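# Transfer green pen from blue plate to white plate

## Task

Pick up the green pen that sits on the blue plate and set it down on the white plate, then finish with neither gripper in contact with the pen.

## Robot and tools

Robot: two arms, left_arm and right_arm, each ending in a two-finger gripper. The fingers extend along the gripper's +z axis and close along its y axis. The reported end_effector_position is the spot between the finger pads, roughly 1 cm short of the tips.

Frames: the scene frame has its origin at table height, halfway between the two nominal bases, with +z up, +x out across the table, and left_arm on the +y side (image left/right does not match arm names). Calibrated bases in the scene frame: left_arm at (-0.015, +0.340, 0) m, quat_wxyz (+1.000, 0, 0, -0.004); right_arm at (+0.046, -0.370, 0) m, quat_wxyz (+1.000, 0, 0, +0.015). Both bases have +z as up. Every hand pose, velocity, Hand target and wrist-camera pose an arm reports is in that arm's own base frame; fixed cameras and the table use the scene frame. Reported positions and orientations may be off by a few centimetres, more when the arm reaches far.

Row format (shared by execute_actions and move): a single flat list of 16 numbers covering both arms, always all 16 even if one arm is idle. Order: left_arm x, y, z (metres), qw, qx, qy, qz (unit quaternion, w first), opening; then the same eight for right_arm. Position and quaternion are absolute targets in that arm's base frame, not offsets. Opening runs from -1 (closed) to +1 (fully open, 0.093 m). To keep an arm still, resend the exact pose it reported just before it began resting, with its current opening; to keep a heading, repeat the same quaternion every row rather than copying a drifted reading. A 0 in the opening slot is a real command, so resend the present value to leave fingers alone.

execute_actions(actions, cameras): actions is a list of actions; each action is a list of 1 to 15 rows, one per 1/30 s control step, with the last row held for the remaining steps of the 15. An empty list simply reports state and images. An action is rejected for both arms if any target lies more than 0.6 m from that gripper's current position along any of its own axes; the whole call is rejected if the first action fails this against the last reported state, or if anything is malformed. Every step the controller clips the command to within 100 mm and 20 degrees of the measured pose, so one action may fall short; check Hand target and continue.

move(target, speed, blend, opening_speed, blocking, cameras): drives each gripper in a straight line from its Hand target to the given absolute row (or through a list of up to 15 rows), with no 0.6 m limit. speed is m/s per arm path, 0.002 to 0.5, default 0.25 (rotation capped at twice that in rad/s); one value or one per target. blend (m) rounds corners of a list; 0 stops at each. opening_speed (at least 0.2 per second on the -1..+1 scale) ramps the fingers. The first row's openings go out at the start; a later row's openings are applied only after the arms come to rest there. Paths end together, take at least 0.5 s, stop after 10 s. No obstacle avoidance; avoid paths passing near an arm's own base (it can flip the shoulder). Faster moves lag and overshoot more and hit harder. blocking=false returns after about 0.5 s while motion continues; a new move replaces it. The result adds a move: line, e.g. done, off_target, moving, held or fault, plus limits (paced = pose clipped, held = steps withheld). Done means within 10 mm and 2 degrees; it does not reveal contact.

wait(seconds 0 to 10): lets time pass with current commands held. stop(): brakes a running move. zoom_image(camera, region=[x0,y0,x1,y1]) in pixels, at most 504x504, cameras cam_head_left, cam_head_right, cam_left_wrist, cam_right_wrist (each 672x504). finished_scene(scene): ends the scene irreversibly; use 1 here only when the pen rests on the white plate untouched.

Result lines: end_effector_position, end_effector_quat_wxyz, Hand target, Tool commands, grip_measured (finger motor on the -1..+1 scale), Joint positions (last entry = finger gap in metres, floored at 0), Joint velocities ("within noise" when settled), Joint torques (raw, offset, joints 1-3 wrap at ±28 N m), and possibly MOTOR HOT or OVER-TEMPERATURE FAULT.

Gripping: pads meet near -0.94; an object of width w mm holds them apart at about -0.94 + 0.0208·w. Sending roughly 0.24 below that reading grips firmly; a thin pen may need -1. Reading may sit up to 0.02 high. Keep sending the closing number to hold; release by sending well above the width reading (e.g. +1). A near -1 reading alone doesn't prove a grasp: look at the cameras and lift slightly.

Cautions: joint friction and weight can leave the gripper low, short or tilted, and small moves may go sideways; verify after each move. Don't drop the pen, release it while moving, or slam/press hard; never let the arms collide (can fail the scene). Anything leaving the table fails the task. Stretched arms, held loads or unreachable targets heat motors; 90 °C folds that arm for good. Brief tugs on held items or nudges to loose objects may occur. Time spent thinking also runs the simulation.

Each tool is called after "Call:" as name(argument=value, ...) on one line, values as JSON.

## Session

Call:
execute_actions(actions=[])

Scene clock: 0.00 s.
left_arm: end_effector_position=(+0.3863, +0.0433, +0.0918) grip_measured=+1.000 end_effector_quat_wxyz=(+0.582, -0.107, +0.802, +0.087) | right_arm: end_effector_position=(+0.3976, -0.0292, +0.0912) grip_measured=+1.000 end_effector_quat_wxyz=(+0.562, +0.076, +0.818, -0.095)
Joint positions: left_arm=[-0.004 1.58 0.356 0.898 -0.27 -0.075 0.093] | right_arm=[0.046 1.583 0.425 0.784 0.285 0.036 0.093]
Joint velocities: within noise
Joint torques (N m): no reading
Motor temperatures (°C): left_arm=[26 28 30 30 26 28 26] | right_arm=[27 30 26 26 26 27 27]
Heat: left arm: 30 °C; right arm: 30 °C.
Hand target: left_arm +0.3883, +0.0433, +0.0961; +0.586, -0.107, +0.798, +0.086 | right_arm +0.3991, -0.0291, +0.0945; +0.566, +0.077, +0.816, -0.094
Tool commands: left_gripper/opening=+1.0 right_gripper/opening=+1.0

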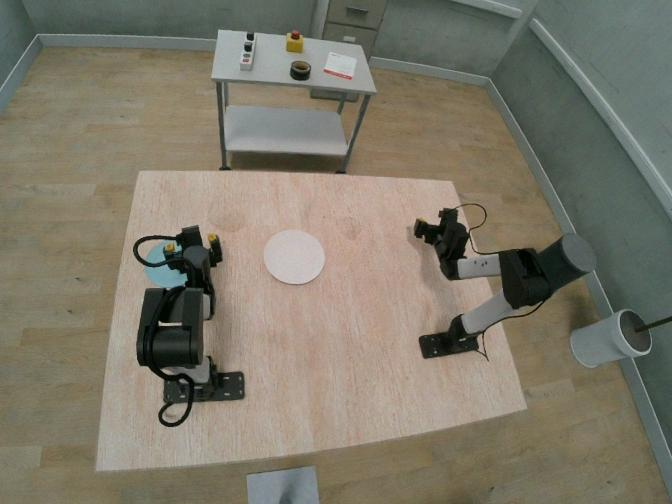

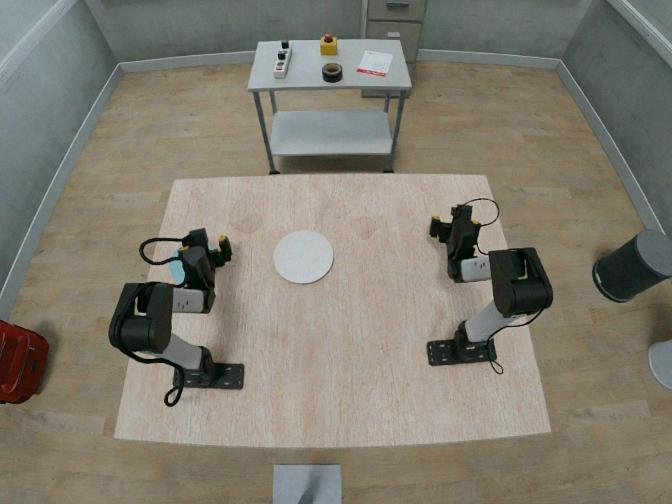

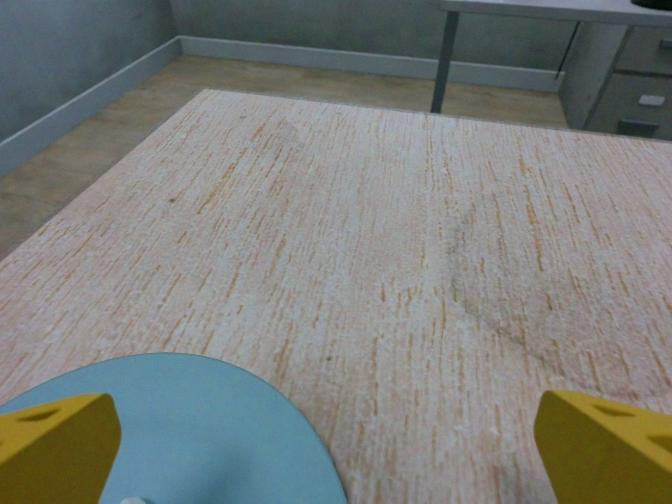

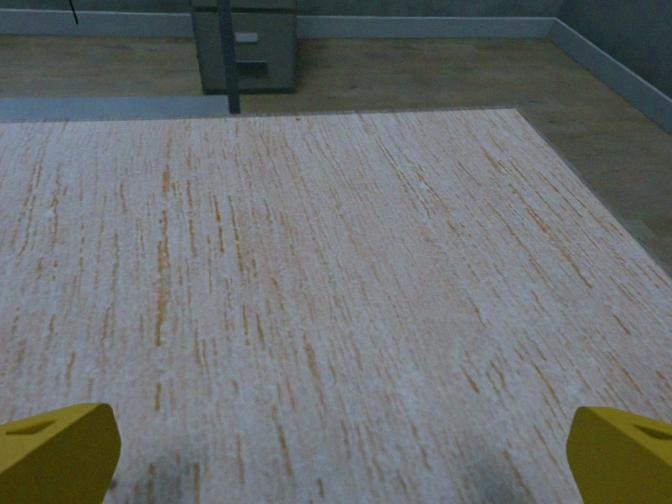

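Call:
move(target=[0.25,0.05,0.24,0.174,0,0.985,0,1,0.3991,-0.0291,0.0945,0.566,0.077,0.816,-0.094,1])

Call:
zoom_image(camera="cam_head_right", region=[120, 170, 360, 410])

Scene clock: 9.70 s.
left_arm: end_effector_position=(+0.2488, +0.0524, +0.2333) grip_measured=+1.000 end_effector_quat_wxyz=(+0.173, -0.010, +0.985, +0.008) | right_arm: end_effector_position=(+0.3976, -0.0292, +0.0912) grip_measured=+1.000 end_effector_quat_wxyz=(+0.562, +0.076, +0.818, -0.095)
Joint positions: left_arm=[0.251 1.261 1.413 -1.38 0.066 0.218 0.093] | right_arm=[0.046 1.583 0.425 0.784 0.285 0.036 0.093]
Joint velocities: within noise
Joint torques (N m): left_arm=[0.75 -2.09 10.32 0.95 0.3 0.19] | right_arm=[0.21 -5.98 5.3 2.73 0 0.11]
Motor temperatures (°C): left_arm=[26 28 31 32 26 28 26] | right_arm=[27 31 27 30 26 27 27]
Heat: left arm: 32 °C; right arm: 31 °C.
Hand target: left_arm +0.2487, +0.0514, +0.2410; +0.175, -0.006, +0.985, +0.001 | right_arm +0.3991, -0.0291, +0.0945; +0.566, +0.077, +0.816, -0.094
Off the commanded pose: left_arm 0.007 m, 2 deg | right_arm 0.004 m, 1 deg.
move: done

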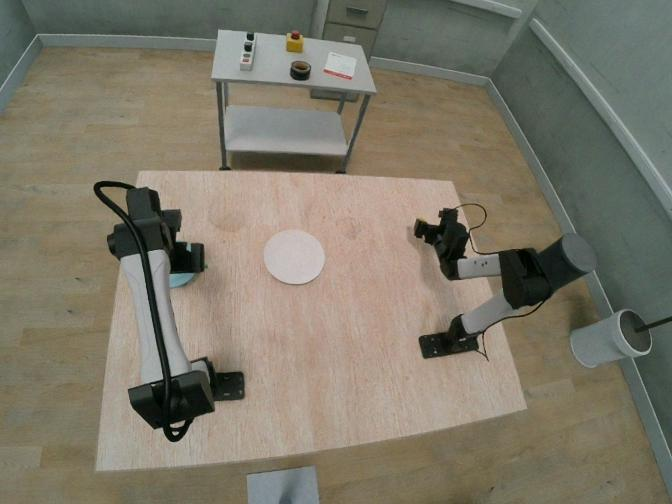

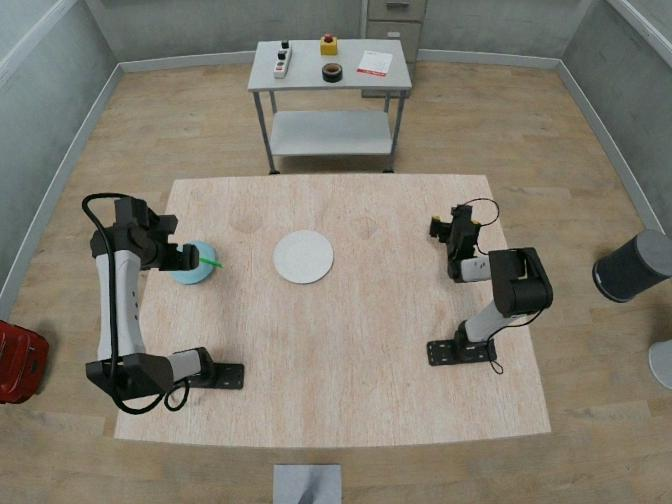

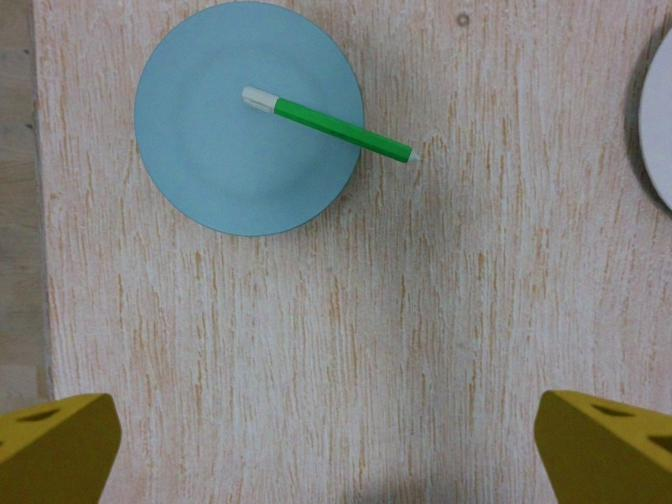

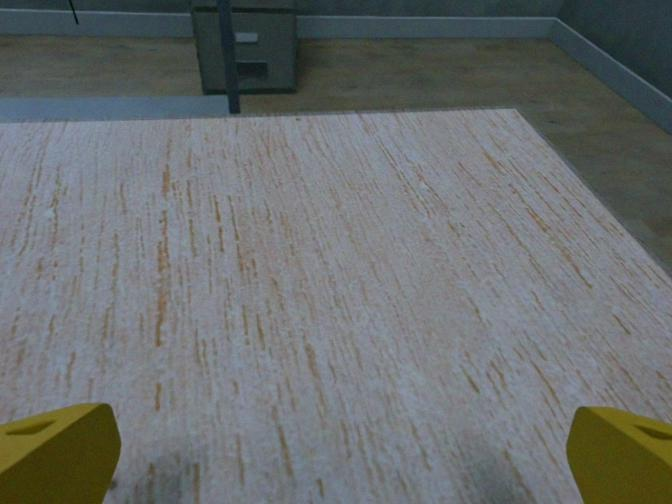

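Scaled by 2.100.

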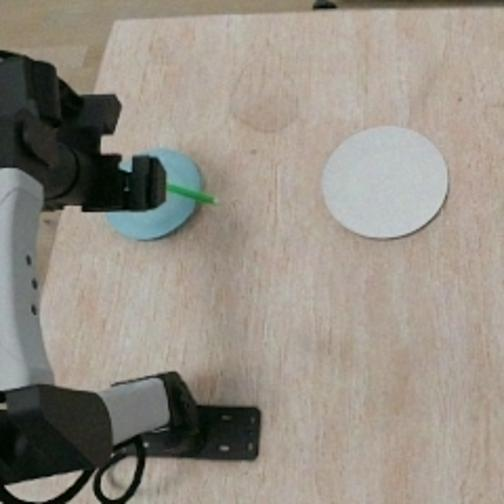

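Call:
move(target=[0.32,0.045,0.13,0,-0.559,0.829,0,1,0.3991,-0.0291,0.0945,0.566,0.077,0.816,-0.094,1])

Call:
zoom_image(camera="cam_head_right", region=[130, 190, 290, 350])

Scene clock: 26.77 s.
left_arm: end_effector_position=(+0.3076, +0.0451, +0.1252) grip_measured=+1.000 end_effector_quat_wxyz=(-0.015, -0.552, +0.834, +0.006) | right_arm: end_effector_position=(+0.3976, -0.0292, +0.0912) grip_measured=+1.000 end_effector_quat_wxyz=(+0.562, +0.076, +0.818, -0.095)
Joint positions: left_arm=[0.146 1.748 1.485 -1.34 0.001 -1.023 0.093] | right_arm=[0.046 1.583 0.425 0.784 0.285 0.036 0.093]
Joint velocities: within noise
Joint torques (N m): left_arm=[-0.77 -5.34 10.1 0.47 0.05 -0.14] | right_arm=[0.18 -6 5.27 2.74 0 0.11]
Motor temperatures (°C): left_arm=[26 29 34 31 26 28 26] | right_arm=[27 32 28 33 26 27 27]
Heat: left arm: 34 °C; right arm: 33 °C.
Hand target: left_arm +0.3200, +0.0432, +0.1307; -0.001, -0.555, +0.832, -0.005 | right_arm +0.3991, -0.0291, +0.0945; +0.566, +0.077, +0.816, -0.094
Off the commanded pose: left_arm 0.013 m, 2 deg | right_arm 0.004 m, 1 deg.
move: off_target (left_arm)

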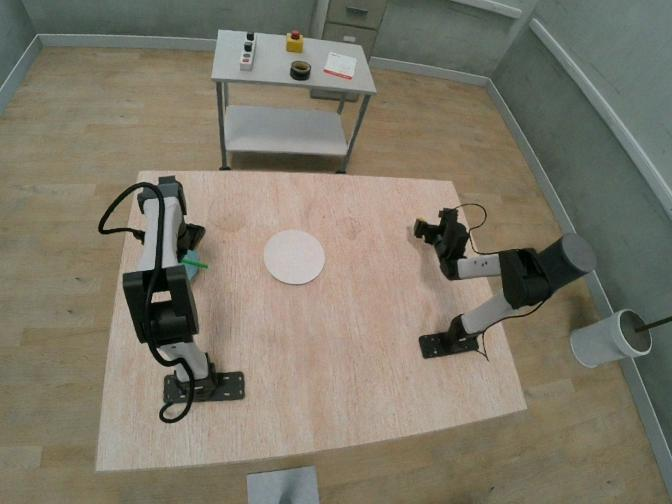

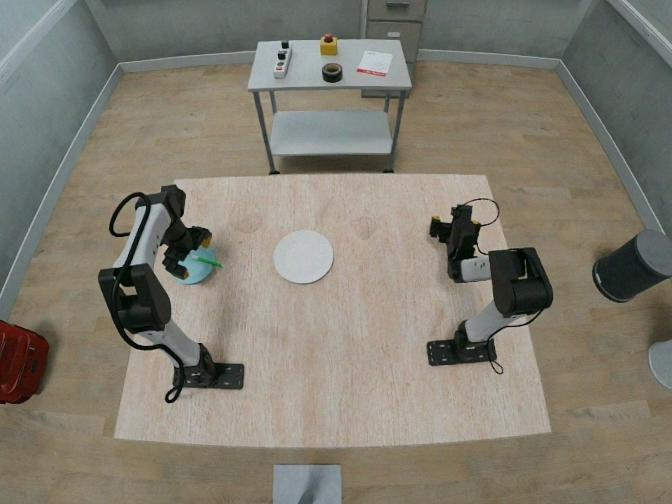

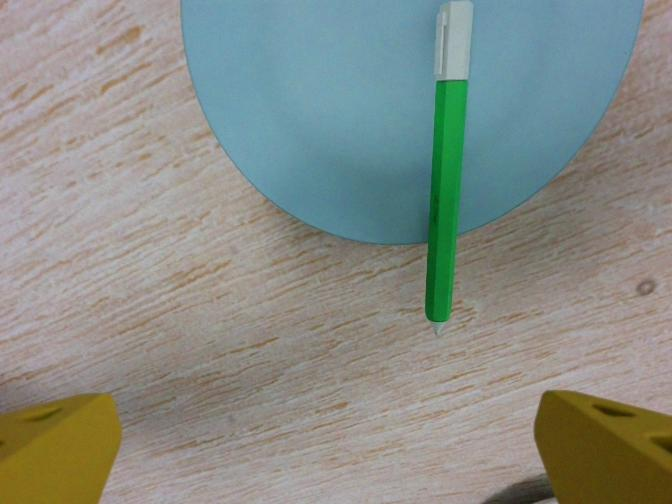

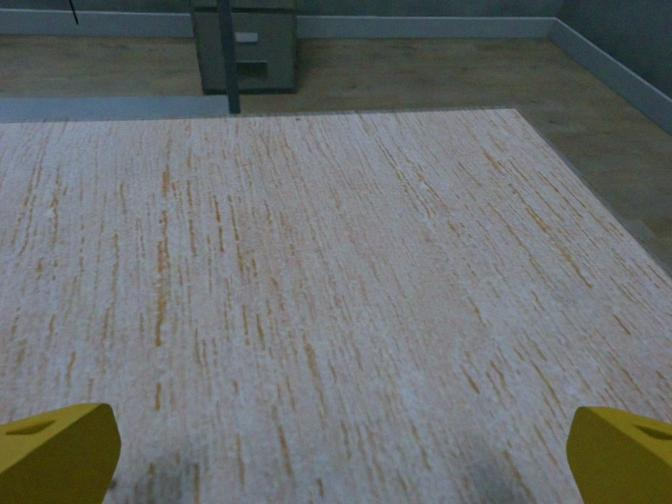

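Scaled by 3.150.

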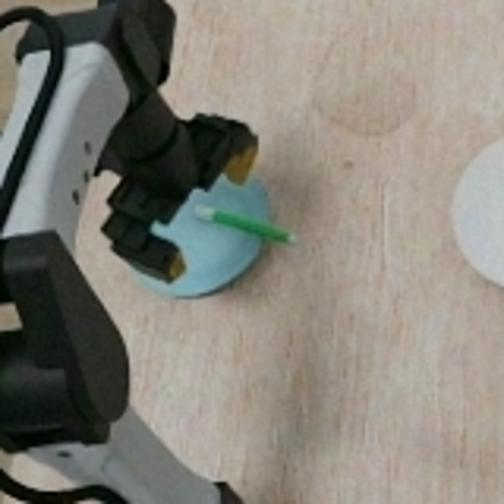

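Call:
move(target=[0.350,0.032,0.078,0.01,-0.559,0.829,0,1,0.3991,-0.0291,0.0945,0.566,0.077,0.816,-0.094,1])

Call:
zoom_image(camera="cam_head_right", region=[130, 190, 290, 350])

Scene clock: 43.57 s.
left_arm: end_effector_position=(+0.3519, +0.0327, +0.0873) grip_measured=+1.000 end_effector_quat_wxyz=(+0.014, -0.555, +0.832, -0.008) | right_arm: end_effector_position=(+0.3976, -0.0292, +0.0912) grip_measured=+1.000 end_effector_quat_wxyz=(+0.562, +0.076, +0.818, -0.095)
Joint positions: left_arm=[0.093 1.863 1.476 -1.151 0.001 -1.084 0.093] | right_arm=[0.046 1.583 0.425 0.784 0.285 0.036 0.093]
Joint velocities: within noise
Joint torques (N m): left_arm=[-0.69 -6.39 4.89 0.7 -0.19 -0.14] | right_arm=[0.23 -5.98 5.31 2.72 -0.01 0.1]
Motor temperatures (°C): left_arm=[26 29 36 31 26 28 26] | right_arm=[27 33 29 34 26 27 27]
Heat: left arm: 36 °C; right arm: 34 °C.
Hand target: left_arm +0.3498, +0.0322, +0.0780; +0.010, -0.559, +0.829, +0.000 | right_arm +0.3991, -0.0291, +0.0945; +0.566, +0.077, +0.816, -0.094
Off the commanded pose: left_arm 0.010 m, 1 deg | right_arm 0.004 m, 1 deg.
move: done

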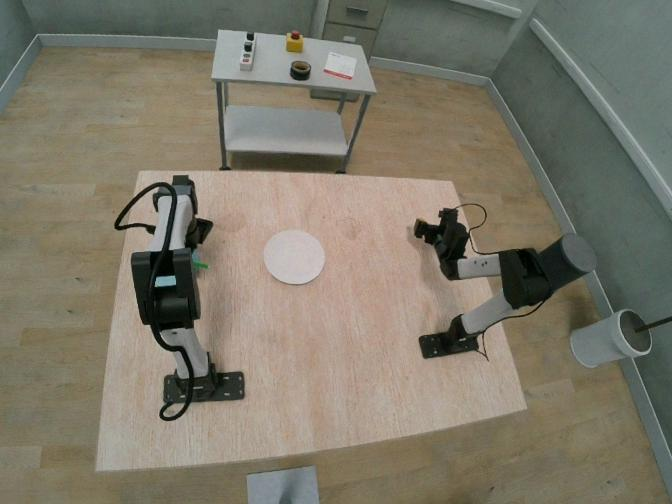

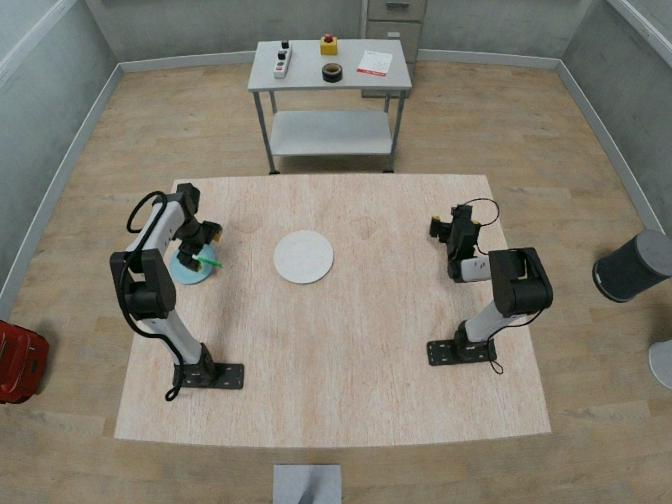

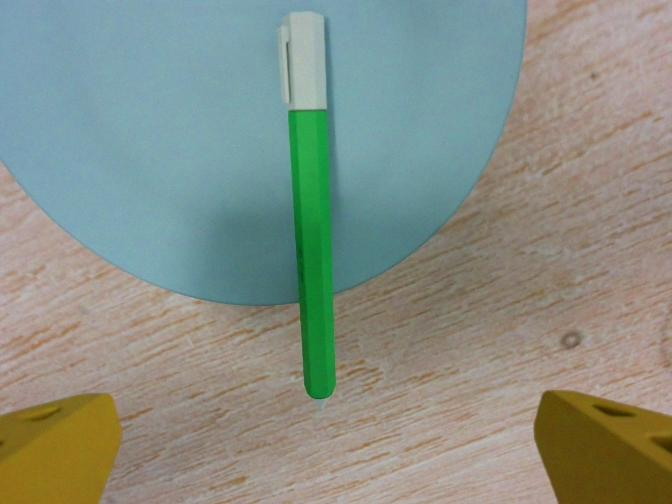

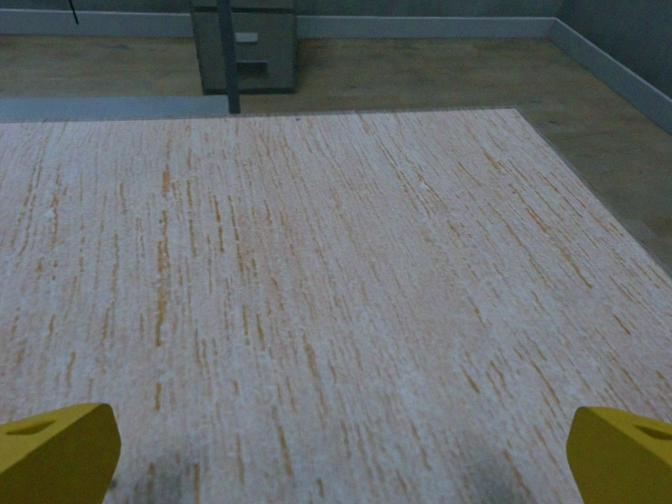

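Scaled by 3.150.

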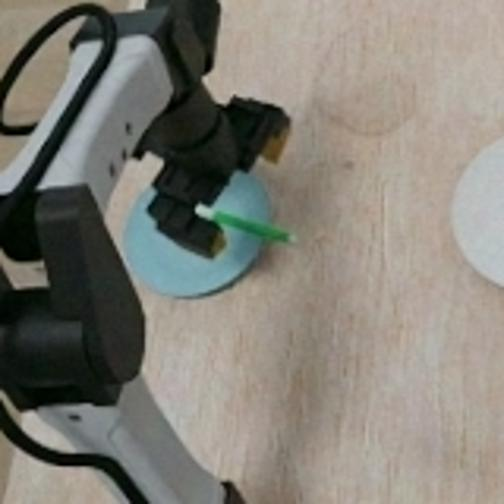

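Call:
move(target=[0.356,0.059,0.045,0.01,-0.559,0.829,0,1,0.3991,-0.0291,0.0945,0.566,0.077,0.816,-0.094,1])

Call:
zoom_image(camera="cam_head_right", region=[130, 190, 290, 350])

Scene clock: 53.00 s.
left_arm: end_effector_position=(+0.3594, +0.0569, +0.0550) grip_measured=+1.000 end_effector_quat_wxyz=(+0.016, -0.568, +0.823, -0.008) | right_arm: end_effector_position=(+0.3976, -0.0292, +0.0912) grip_measured=+1.000 end_effector_quat_wxyz=(+0.562, +0.076, +0.818, -0.095)
Joint positions: left_arm=[0.157 1.924 1.428 -1.039 0.001 -1.05 0.093] | right_arm=[0.046 1.583 0.425 0.784 0.285 0.036 0.093]
Joint velocities: within noise
Joint torques (N m): left_arm=[0.18 -6.67 4.78 0.72 -0.15 0.19] | right_arm=[0.23 -6 5.29 2.73 0 0.1]
Motor temperatures (°C): left_arm=[26 31 35 31 26 28 26] | right_arm=[27 33 29 35 26 27 27]
Heat: left arm: 35 °C; right arm: 35 °C.
Hand target: left_arm +0.3559, +0.0588, +0.0453; +0.010, -0.563, +0.826, +0.000 | right_arm +0.3991, -0.0291, +0.0945; +0.566, +0.077, +0.816, -0.094
Off the commanded pose: left_arm 0.011 m, 2 deg | right_arm 0.004 m, 1 deg.
move: off_target (left_arm)

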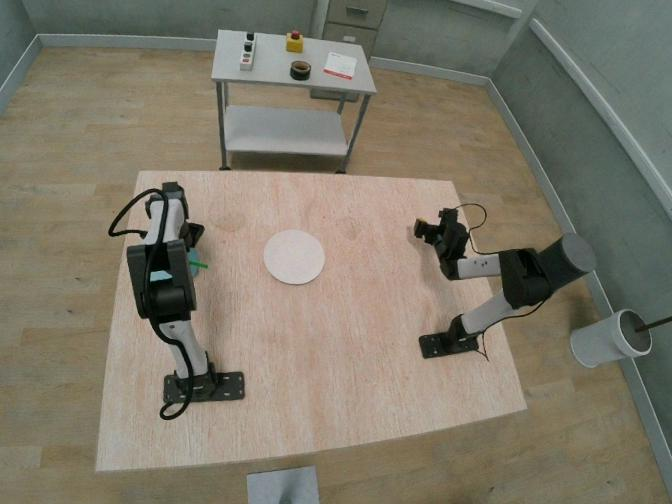

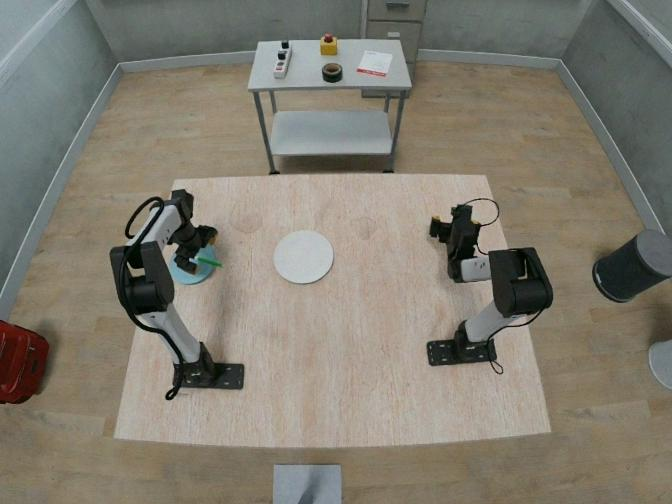

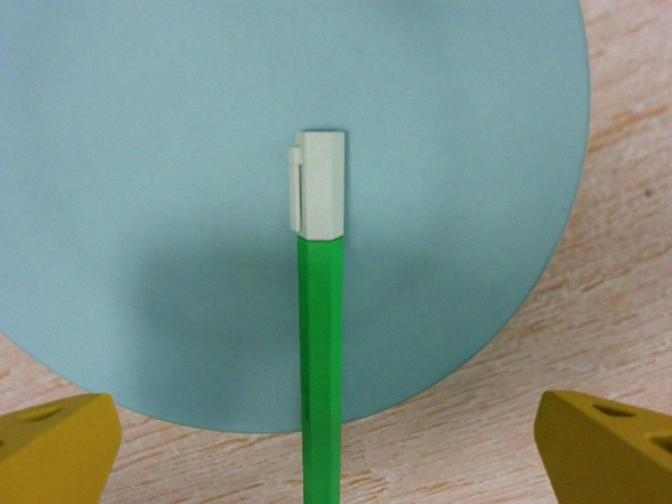

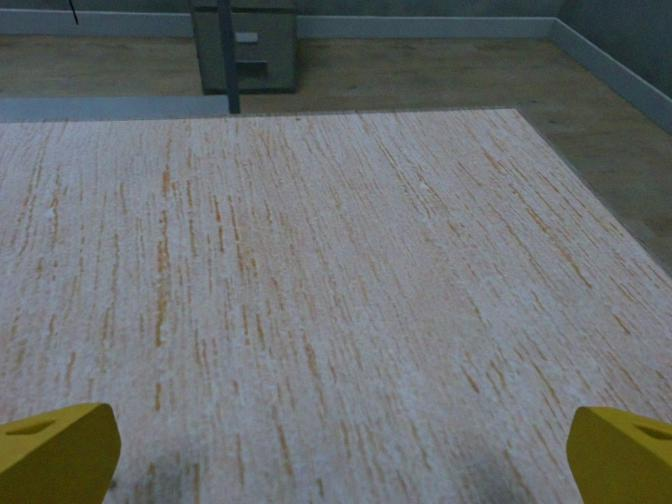

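Scaled by 3.150.

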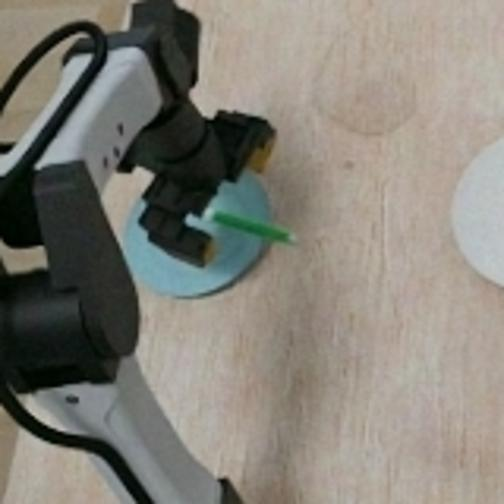

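Call:
move(target=[0.352,0.060,0.017,0.003,-0.559,0.829,0,1,0.3991,-0.0291,0.0945,0.566,0.077,0.816,-0.094,1], speed=0.06, cameras=["cam_left_wrist","cam_head_right"])

Scene clock: 58.70 s.
left_arm: end_effector_position=(+0.3575, +0.0577, +0.0303) grip_measured=+1.000 end_effector_quat_wxyz=(+0.013, -0.563, +0.827, -0.007) | right_arm: end_effector_position=(+0.3976, -0.0292, +0.0912) grip_measured=+1.000 end_effector_quat_wxyz=(+0.562, +0.076, +0.818, -0.095)
Joint positions: left_arm=[0.161 1.95 1.361 -0.952 0.001 -1.035 0.093] | right_arm=[0.046 1.583 0.425 0.784 0.285 0.036 0.093]
Joint velocities: within noise
Joint torques (N m): left_arm=[0.54 -6.2 4.22 0.73 -0.09 0.2] | right_arm=[0.24 -6.01 5.3 2.72 -0.01 0.09]
Motor temperatures (°C): left_arm=[26 31 35 31 26 28 26] | right_arm=[27 33 29 35 26 27 27]
Heat: left arm: 35 °C; right arm: 35 °C.
Hand target: left_arm +0.3514, +0.0597, +0.0174; +0.002, -0.559, +0.829, +0.000 | right_arm +0.3991, -0.0291, +0.0945; +0.566, +0.077, +0.816, -0.094
Off the commanded pose: left_arm 0.015 m, 2 deg | right_arm 0.004 m, 1 deg.
move: off_target (left_arm)
Images, in order (width x height): cam_head_right 672x504, cam_left_wrist 672x504.

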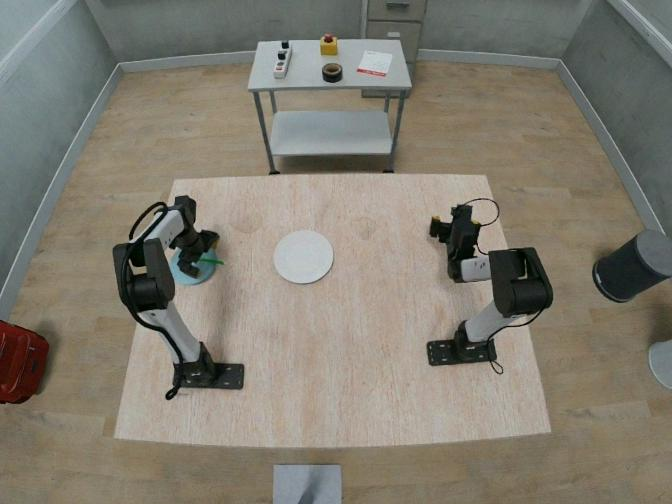

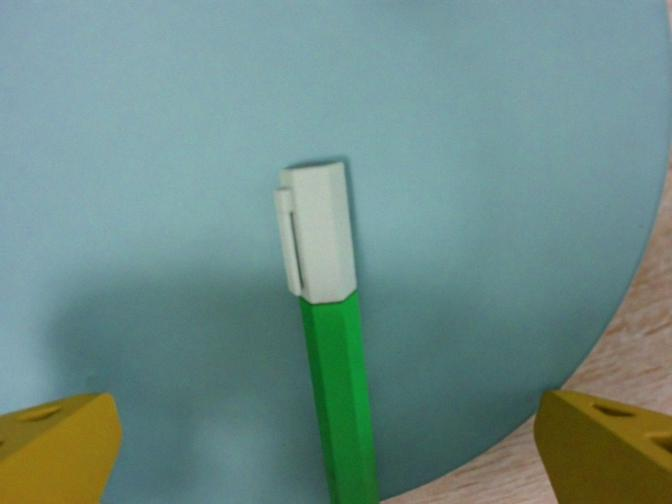

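Call:
move(target=[[0.351,0.060,0.010,0.003,-0.559,0.829,0,1,0.3991,-0.0291,0.0945,0.566,0.077,0.816,-0.094,1],[0.351,0.060,0.010,0.003,-0.559,0.829,0,-1,0.3991,-0.0291,0.0945,0.566,0.077,0.816,-0.094,1]], speed=0.05, opening_speed=1, cameras=["cam_left_wrist","cam_head_right"])

Scene clock: 69.07 s.
left_arm: end_effector_position=(+0.3662, +0.0591, +0.0268) grip_measured=-0.887 end_effector_quat_wxyz=(+0.033, -0.557, +0.829, -0.016) | right_arm: end_effector_position=(+0.3976, -0.0292, +0.0912) grip_measured=+1.000 end_effector_quat_wxyz=(+0.562, +0.076, +0.818, -0.095)
Joint positions: left_arm=[0.161 1.95 1.344 -0.892 0.001 -1.023 0.003] | right_arm=[0.046 1.583 0.425 0.784 0.285 0.036 0.093]
Joint velocities: within noise
Joint torques (N m): left_arm=[0.61 -5.76 4.11 0.48 -0.09 0.17] | right_arm=[0.2 -5.97 5.27 2.73 0 0.1]
Motor temperatures (°C): left_arm=[26 32 34 31 26 28 26] | right_arm=[27 33 30 36 26 27 27]
Heat: left arm: 34 °C; right arm: 36 °C.
Hand target: left_arm +0.3508, +0.0598, +0.0109; +0.003, -0.556, +0.831, +0.000 | right_arm +0.3991, -0.0291, +0.0945; +0.566, +0.077, +0.816, -0.094
Off the commanded pose: left_arm 0.023 m, 4 deg | right_arm 0.004 m, 1 deg.
move: off_target (left_arm); target 2's new opening was sent with left_arm's hand 0.019 m and 2 deg from that target
Images, in order (width x height): cam_head_right 672x504, cam_left_wrist 672x504.

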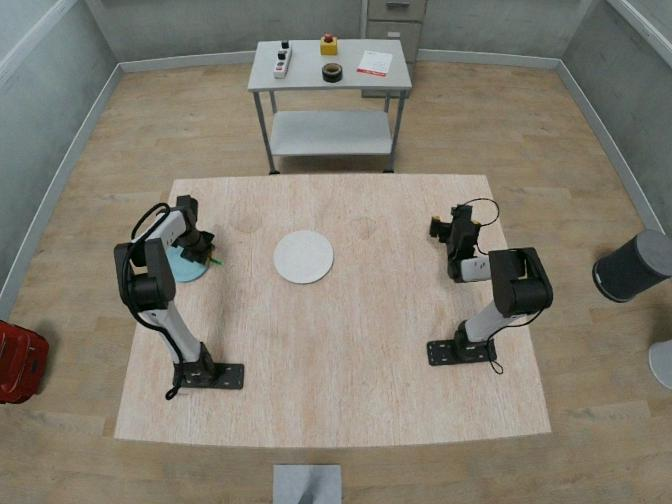

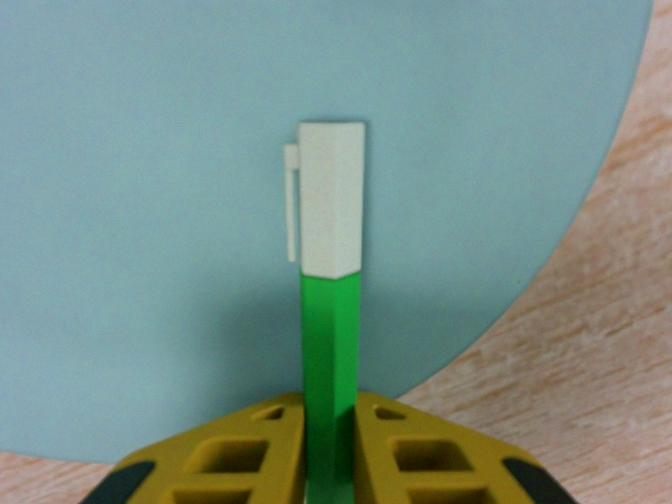

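Call:
move(target=[[0.355,0.060,0.12,0.003,-0.559,0.829,0,-1,0.3991,-0.0291,0.0945,0.566,0.077,0.816,-0.094,1],[0.38,-0.245,0.12,0,-0.284,0.959,0,-1,0.3991,-0.0291,0.0945,0.566,0.077,0.816,-0.094,1]], speed=0.2, blend=0.03)

Call:
zoom_image(camera="cam_head_right", region=[230, 190, 390, 350])

Scene clock: 80.17 s.
left_arm: end_effector_position=(+0.3749, -0.2440, +0.1188) grip_measured=-0.896 end_effector_quat_wxyz=(+0.000, -0.276, +0.961, -0.001) | right_arm: end_effector_position=(+0.3976, -0.0292, +0.0912) grip_measured=+1.000 end_effector_quat_wxyz=(+0.562, +0.076, +0.818, -0.095)
Joint positions: left_arm=[-0.576 2.326 2.308 -1.552 0.001 -1.136 0.002] | right_arm=[0.046 1.583 0.425 0.784 0.285 0.036 0.093]
Joint velocities: within noise
Joint torques (N m): left_arm=[0.36 -8.75 9.95 0.29 -0.1 -0.1] | right_arm=[0.21 -5.98 5.27 2.73 0 0.1]
Motor temperatures (°C): left_arm=[26 32 34 30 26 28 26] | right_arm=[27 34 30 37 26 27 27]
Heat: left arm: 34 °C; right arm: 37 °C.
Hand target: left_arm +0.3794, -0.2436, +0.1199; +0.003, -0.284, +0.959, -0.001 | right_arm +0.3991, -0.0291, +0.0945; +0.566, +0.077, +0.816, -0.094
Off the commanded pose: left_arm 0.005 m, 1 deg | right_arm 0.004 m, 1 deg.
joint sent to its limit (left arm) — joint 4 (wrist pitch), lower limit. The joint targets still meet the commanded pose.
move: done

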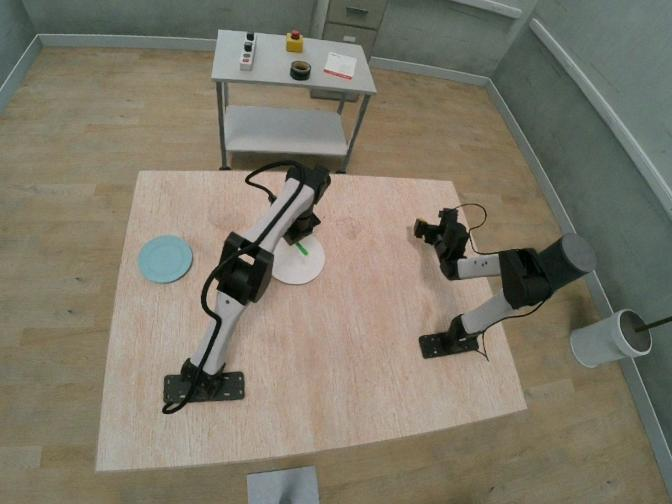

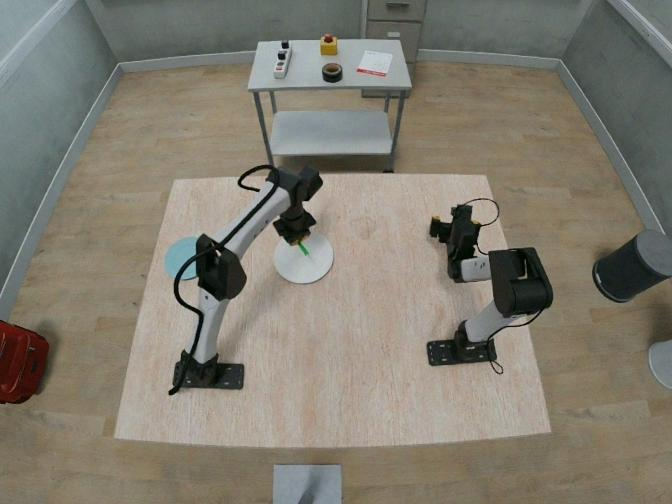

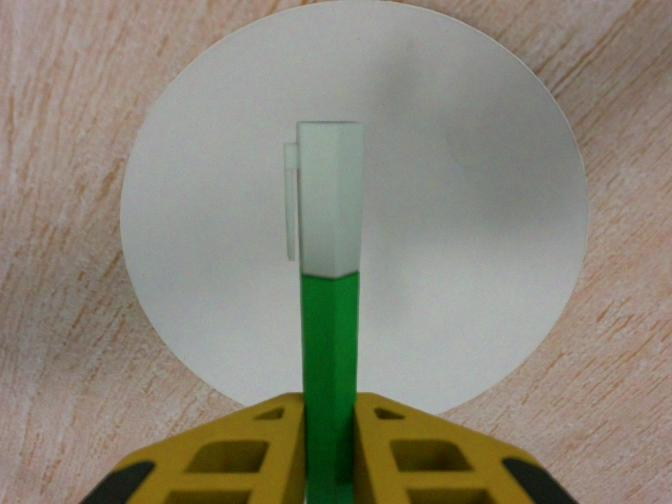

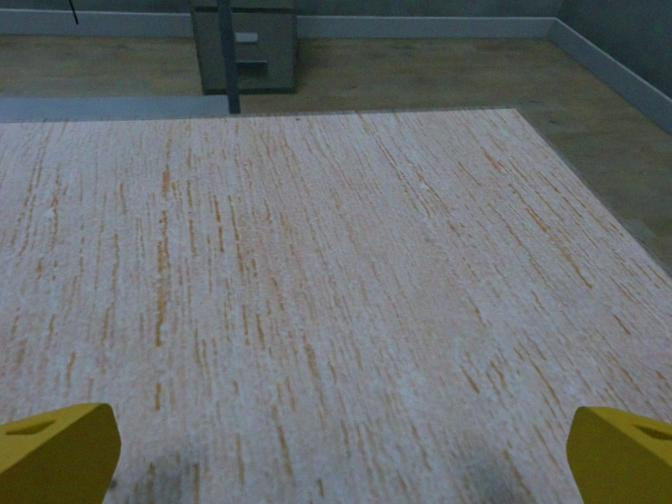

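Scaled by 3.150.

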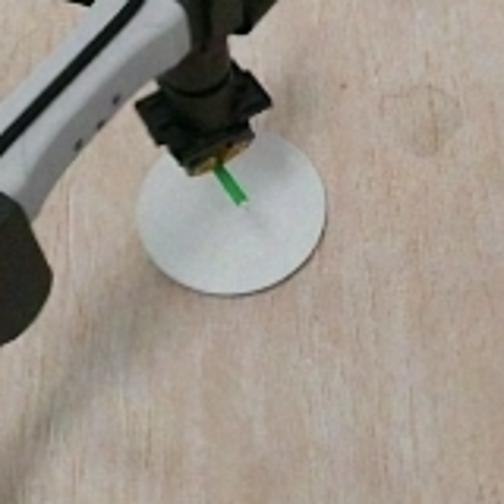

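Call:
move(target=[0.39,-0.245,0.055,0,-0.284,0.959,0,-1,0.3991,-0.0291,0.0945,0.566,0.077,0.816,-0.094,1], speed=0.15, cameras=["cam_left_wrist","cam_head_right"])

Call:
zoom_image(camera="cam_head_right", region=[230, 190, 390, 350])

Scene clock: 91.47 s.
left_arm: end_effector_position=(+0.3890, -0.2487, +0.0670) grip_measured=-0.896 end_effector_quat_wxyz=(+0.005, -0.280, +0.960, -0.007) | right_arm: end_effector_position=(+0.3976, -0.0292, +0.0912) grip_measured=+1.000 end_effector_quat_wxyz=(+0.562, +0.076, +0.818, -0.095)
Joint positions: left_arm=[-0.568 2.348 2.139 -1.343 0.001 -1.136 0.002] | right_arm=[0.046 1.583 0.425 0.784 0.285 0.036 0.093]
Joint velocities: within noise
Joint torques (N m): left_arm=[0.62 -9.32 5.08 0.63 -0.06 0.02] | right_arm=[0.18 -6.01 5.29 2.73 0 0.09]
Motor temperatures (°C): left_arm=[26 33 35 30 26 28 27] | right_arm=[27 34 30 38 26 27 27]
Heat: left arm: 35 °C; right arm: 38 °C.
Hand target: left_arm +0.3897, -0.2449, +0.0553; +0.000, -0.284, +0.959, +0.000 | right_arm +0.3991, -0.0291, +0.0945; +0.566, +0.077, +0.816, -0.094
Off the commanded pose: left_arm 0.013 m, 1 deg | right_arm 0.004 m, 1 deg.
move: off_target (left_arm)
Images, in order (width x height): cam_head_right 672x504, cam_left_wrist 672x504.

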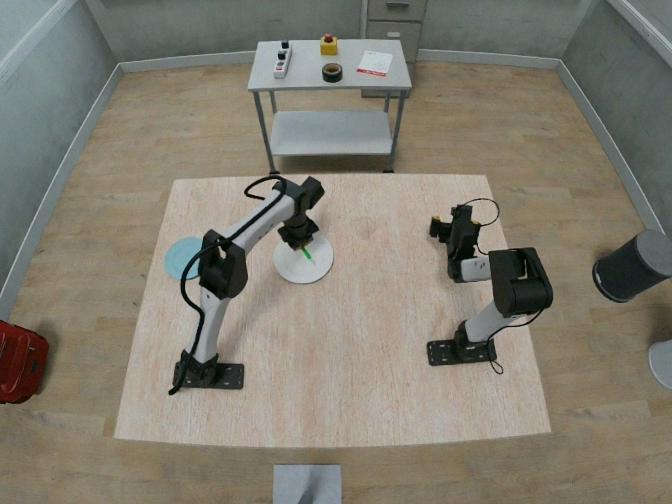

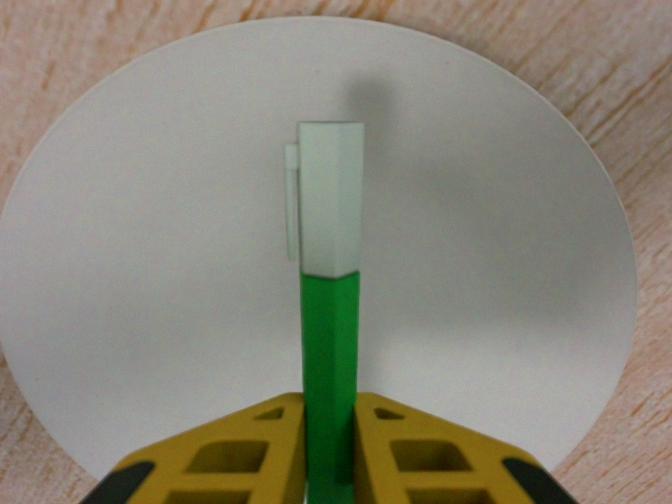

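Scaled by 3.150.

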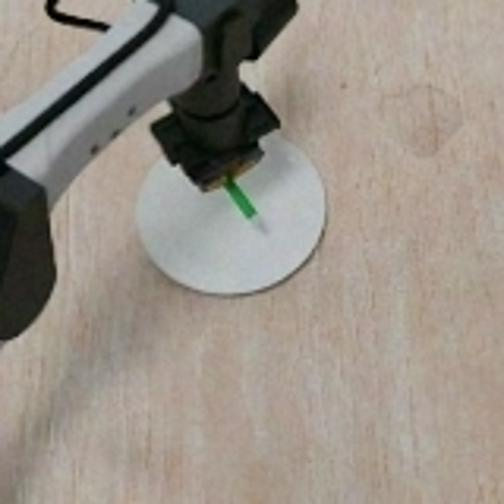

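Call:
move(target=[[0.386,-0.245,0.011,0,-0.284,0.959,0,-1,0.3991,-0.0291,0.0945,0.566,0.077,0.816,-0.094,1]], speed=0.07, cameras=["cam_left_wrist","cam_head_right"])

Call:
zoom_image(camera="cam_head_right", region=[260, 220, 350, 310])

Scene clock: 100.60 s.
left_arm: end_effector_position=(+0.3846, -0.2460, +0.0273) grip_measured=-0.896 end_effector_quat_wxyz=(+0.001, -0.285, +0.959, -0.002) | right_arm: end_effector_position=(+0.3976, -0.0292, +0.0912) grip_measured=+1.000 end_effector_quat_wxyz=(+0.562, +0.076, +0.818, -0.095)
Joint positions: left_arm=[-0.568 2.348 1.981 -1.199 0.001 -1.145 0.002] | right_arm=[0.046 1.583 0.425 0.784 0.285 0.036 0.093]
Joint velocities: within noise
Joint torques (N m): left_arm=[0.18 -9.06 3.92 0.92 -0.07 -0.04] | right_arm=[0.21 -5.98 5.31 2.73 0 0.1]
Motor temperatures (°C): left_arm=[26 35 34 30 26 28 27] | right_arm=[27 34 30 38 26 27 27]
Heat: left arm: 35 °C; right arm: 38 °C.
Hand target: left_arm +0.3856, -0.2448, +0.0113; +0.000, -0.288, +0.958, +0.000 | right_arm +0.3991, -0.0291, +0.0945; +0.566, +0.077, +0.816, -0.094
Off the commanded pose: left_arm 0.016 m, 0 deg | right_arm 0.004 m, 1 deg.
move: off_target (left_arm)
Images, in order (width x height): cam_head_right 672x504, cam_left_wrist 672x504.

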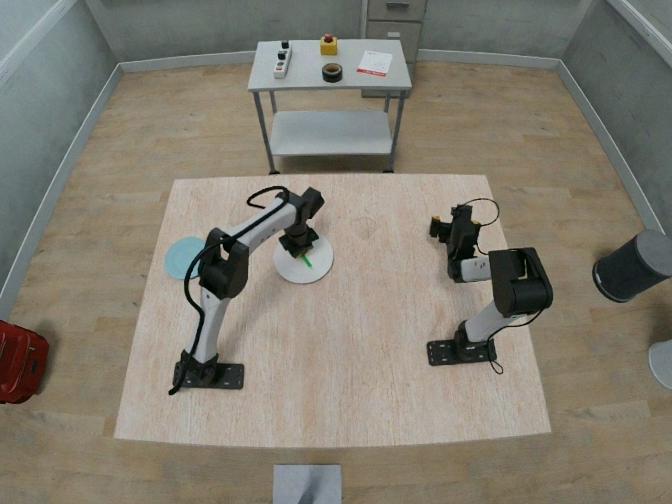

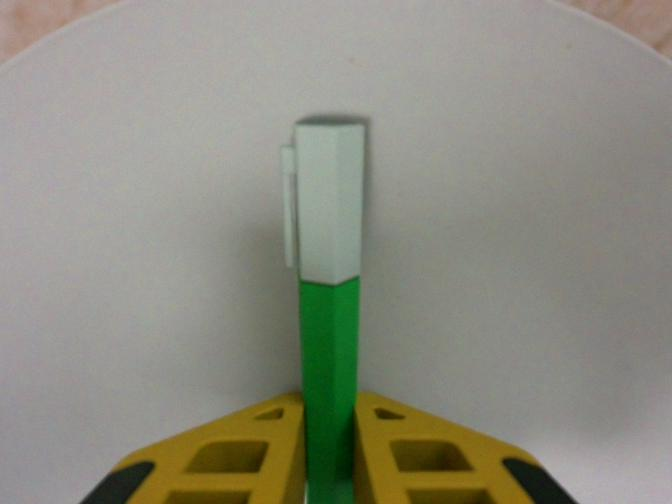

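Scaled by 5.600.

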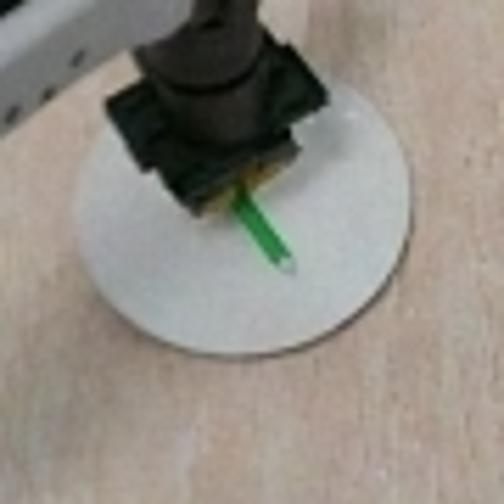

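Near contact (slight pen tilt shows). Lower a touch more, release, lift.

Call:
move(target=[[0.386,-0.245,0.004,0,-0.284,0.959,0,-1,0.3991,-0.0291,0.0945,0.566,0.077,0.816,-0.094,1],[0.386,-0.245,0.004,0,-0.284,0.959,0,0,0.3991,-0.0291,0.0945,0.566,0.077,0.816,-0.094,1],[0.384,-0.245,0.12,0,-0.284,0.959,0,0,0.3991,-0.0291,0.0945,0.566,0.077,0.816,-0.094,1]], speed=0.1, opening_speed=1, cameras=["cam_left_wrist","cam_head_right"])

Scene clock: 110.63 s.
left_arm: end_effector_position=(+0.3819, -0.2442, +0.1174) grip_measured=-0.003 end_effector_quat_wxyz=(+0.003, -0.280, +0.960, -0.005) | right_arm: end_effector_position=(+0.3976, -0.0292, +0.0912) grip_measured=+1.000 end_effector_quat_wxyz=(+0.562, +0.076, +0.818, -0.095)
Joint positions: left_arm=[-0.568 2.348 2.34 -1.552 0.001 -1.136 0.045] | right_arm=[0.046 1.583 0.425 0.784 0.285 0.036 0.093]
Joint velocities: within noise
Joint torques (N m): left_arm=[-0.02 -9.51 9.16 0.3 -0.07 0.05] | right_arm=[0.21 -6 5.29 2.73 0 0.1]
Motor temperatures (°C): left_arm=[26 36 34 31 26 28 27] | right_arm=[27 34 30 39 26 27 27]
Heat: left arm: 36 °C; right arm: 39 °C.
Hand target: left_arm +0.3836, -0.2448, +0.1198; +0.005, -0.280, +0.960, -0.005 | right_arm +0.3991, -0.0291, +0.0945; +0.566, +0.077, +0.816, -0.094
Off the commanded pose: left_arm 0.003 m, 1 deg | right_arm 0.004 m, 1 deg.
joint sent to its limit (left arm) — joint 4 (wrist pitch), lower limit. The joint targets still meet the commanded pose.
move: done; target 2's new opening was sent with left_arm's hand 0.020 m and 1 deg from that target
Images, in order (width x height): cam_head_right 672x504, cam_left_wrist 672x504.

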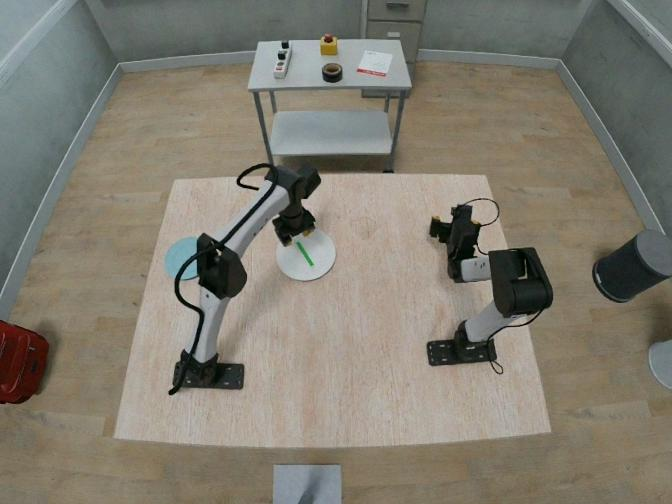

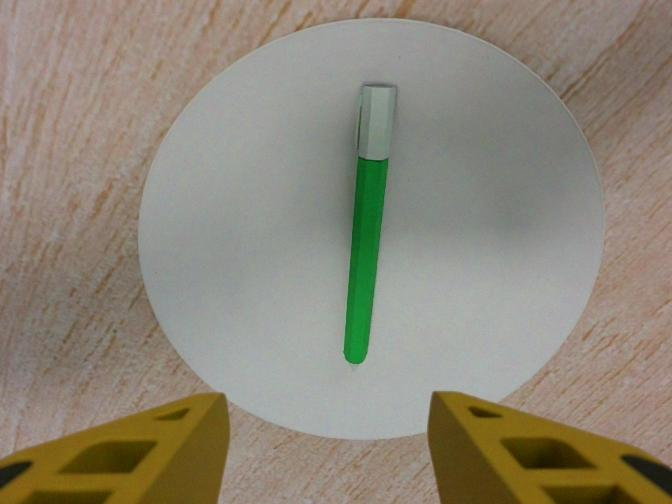

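Call:
finished_scene(scene=1)

The scene is finished: the task was done.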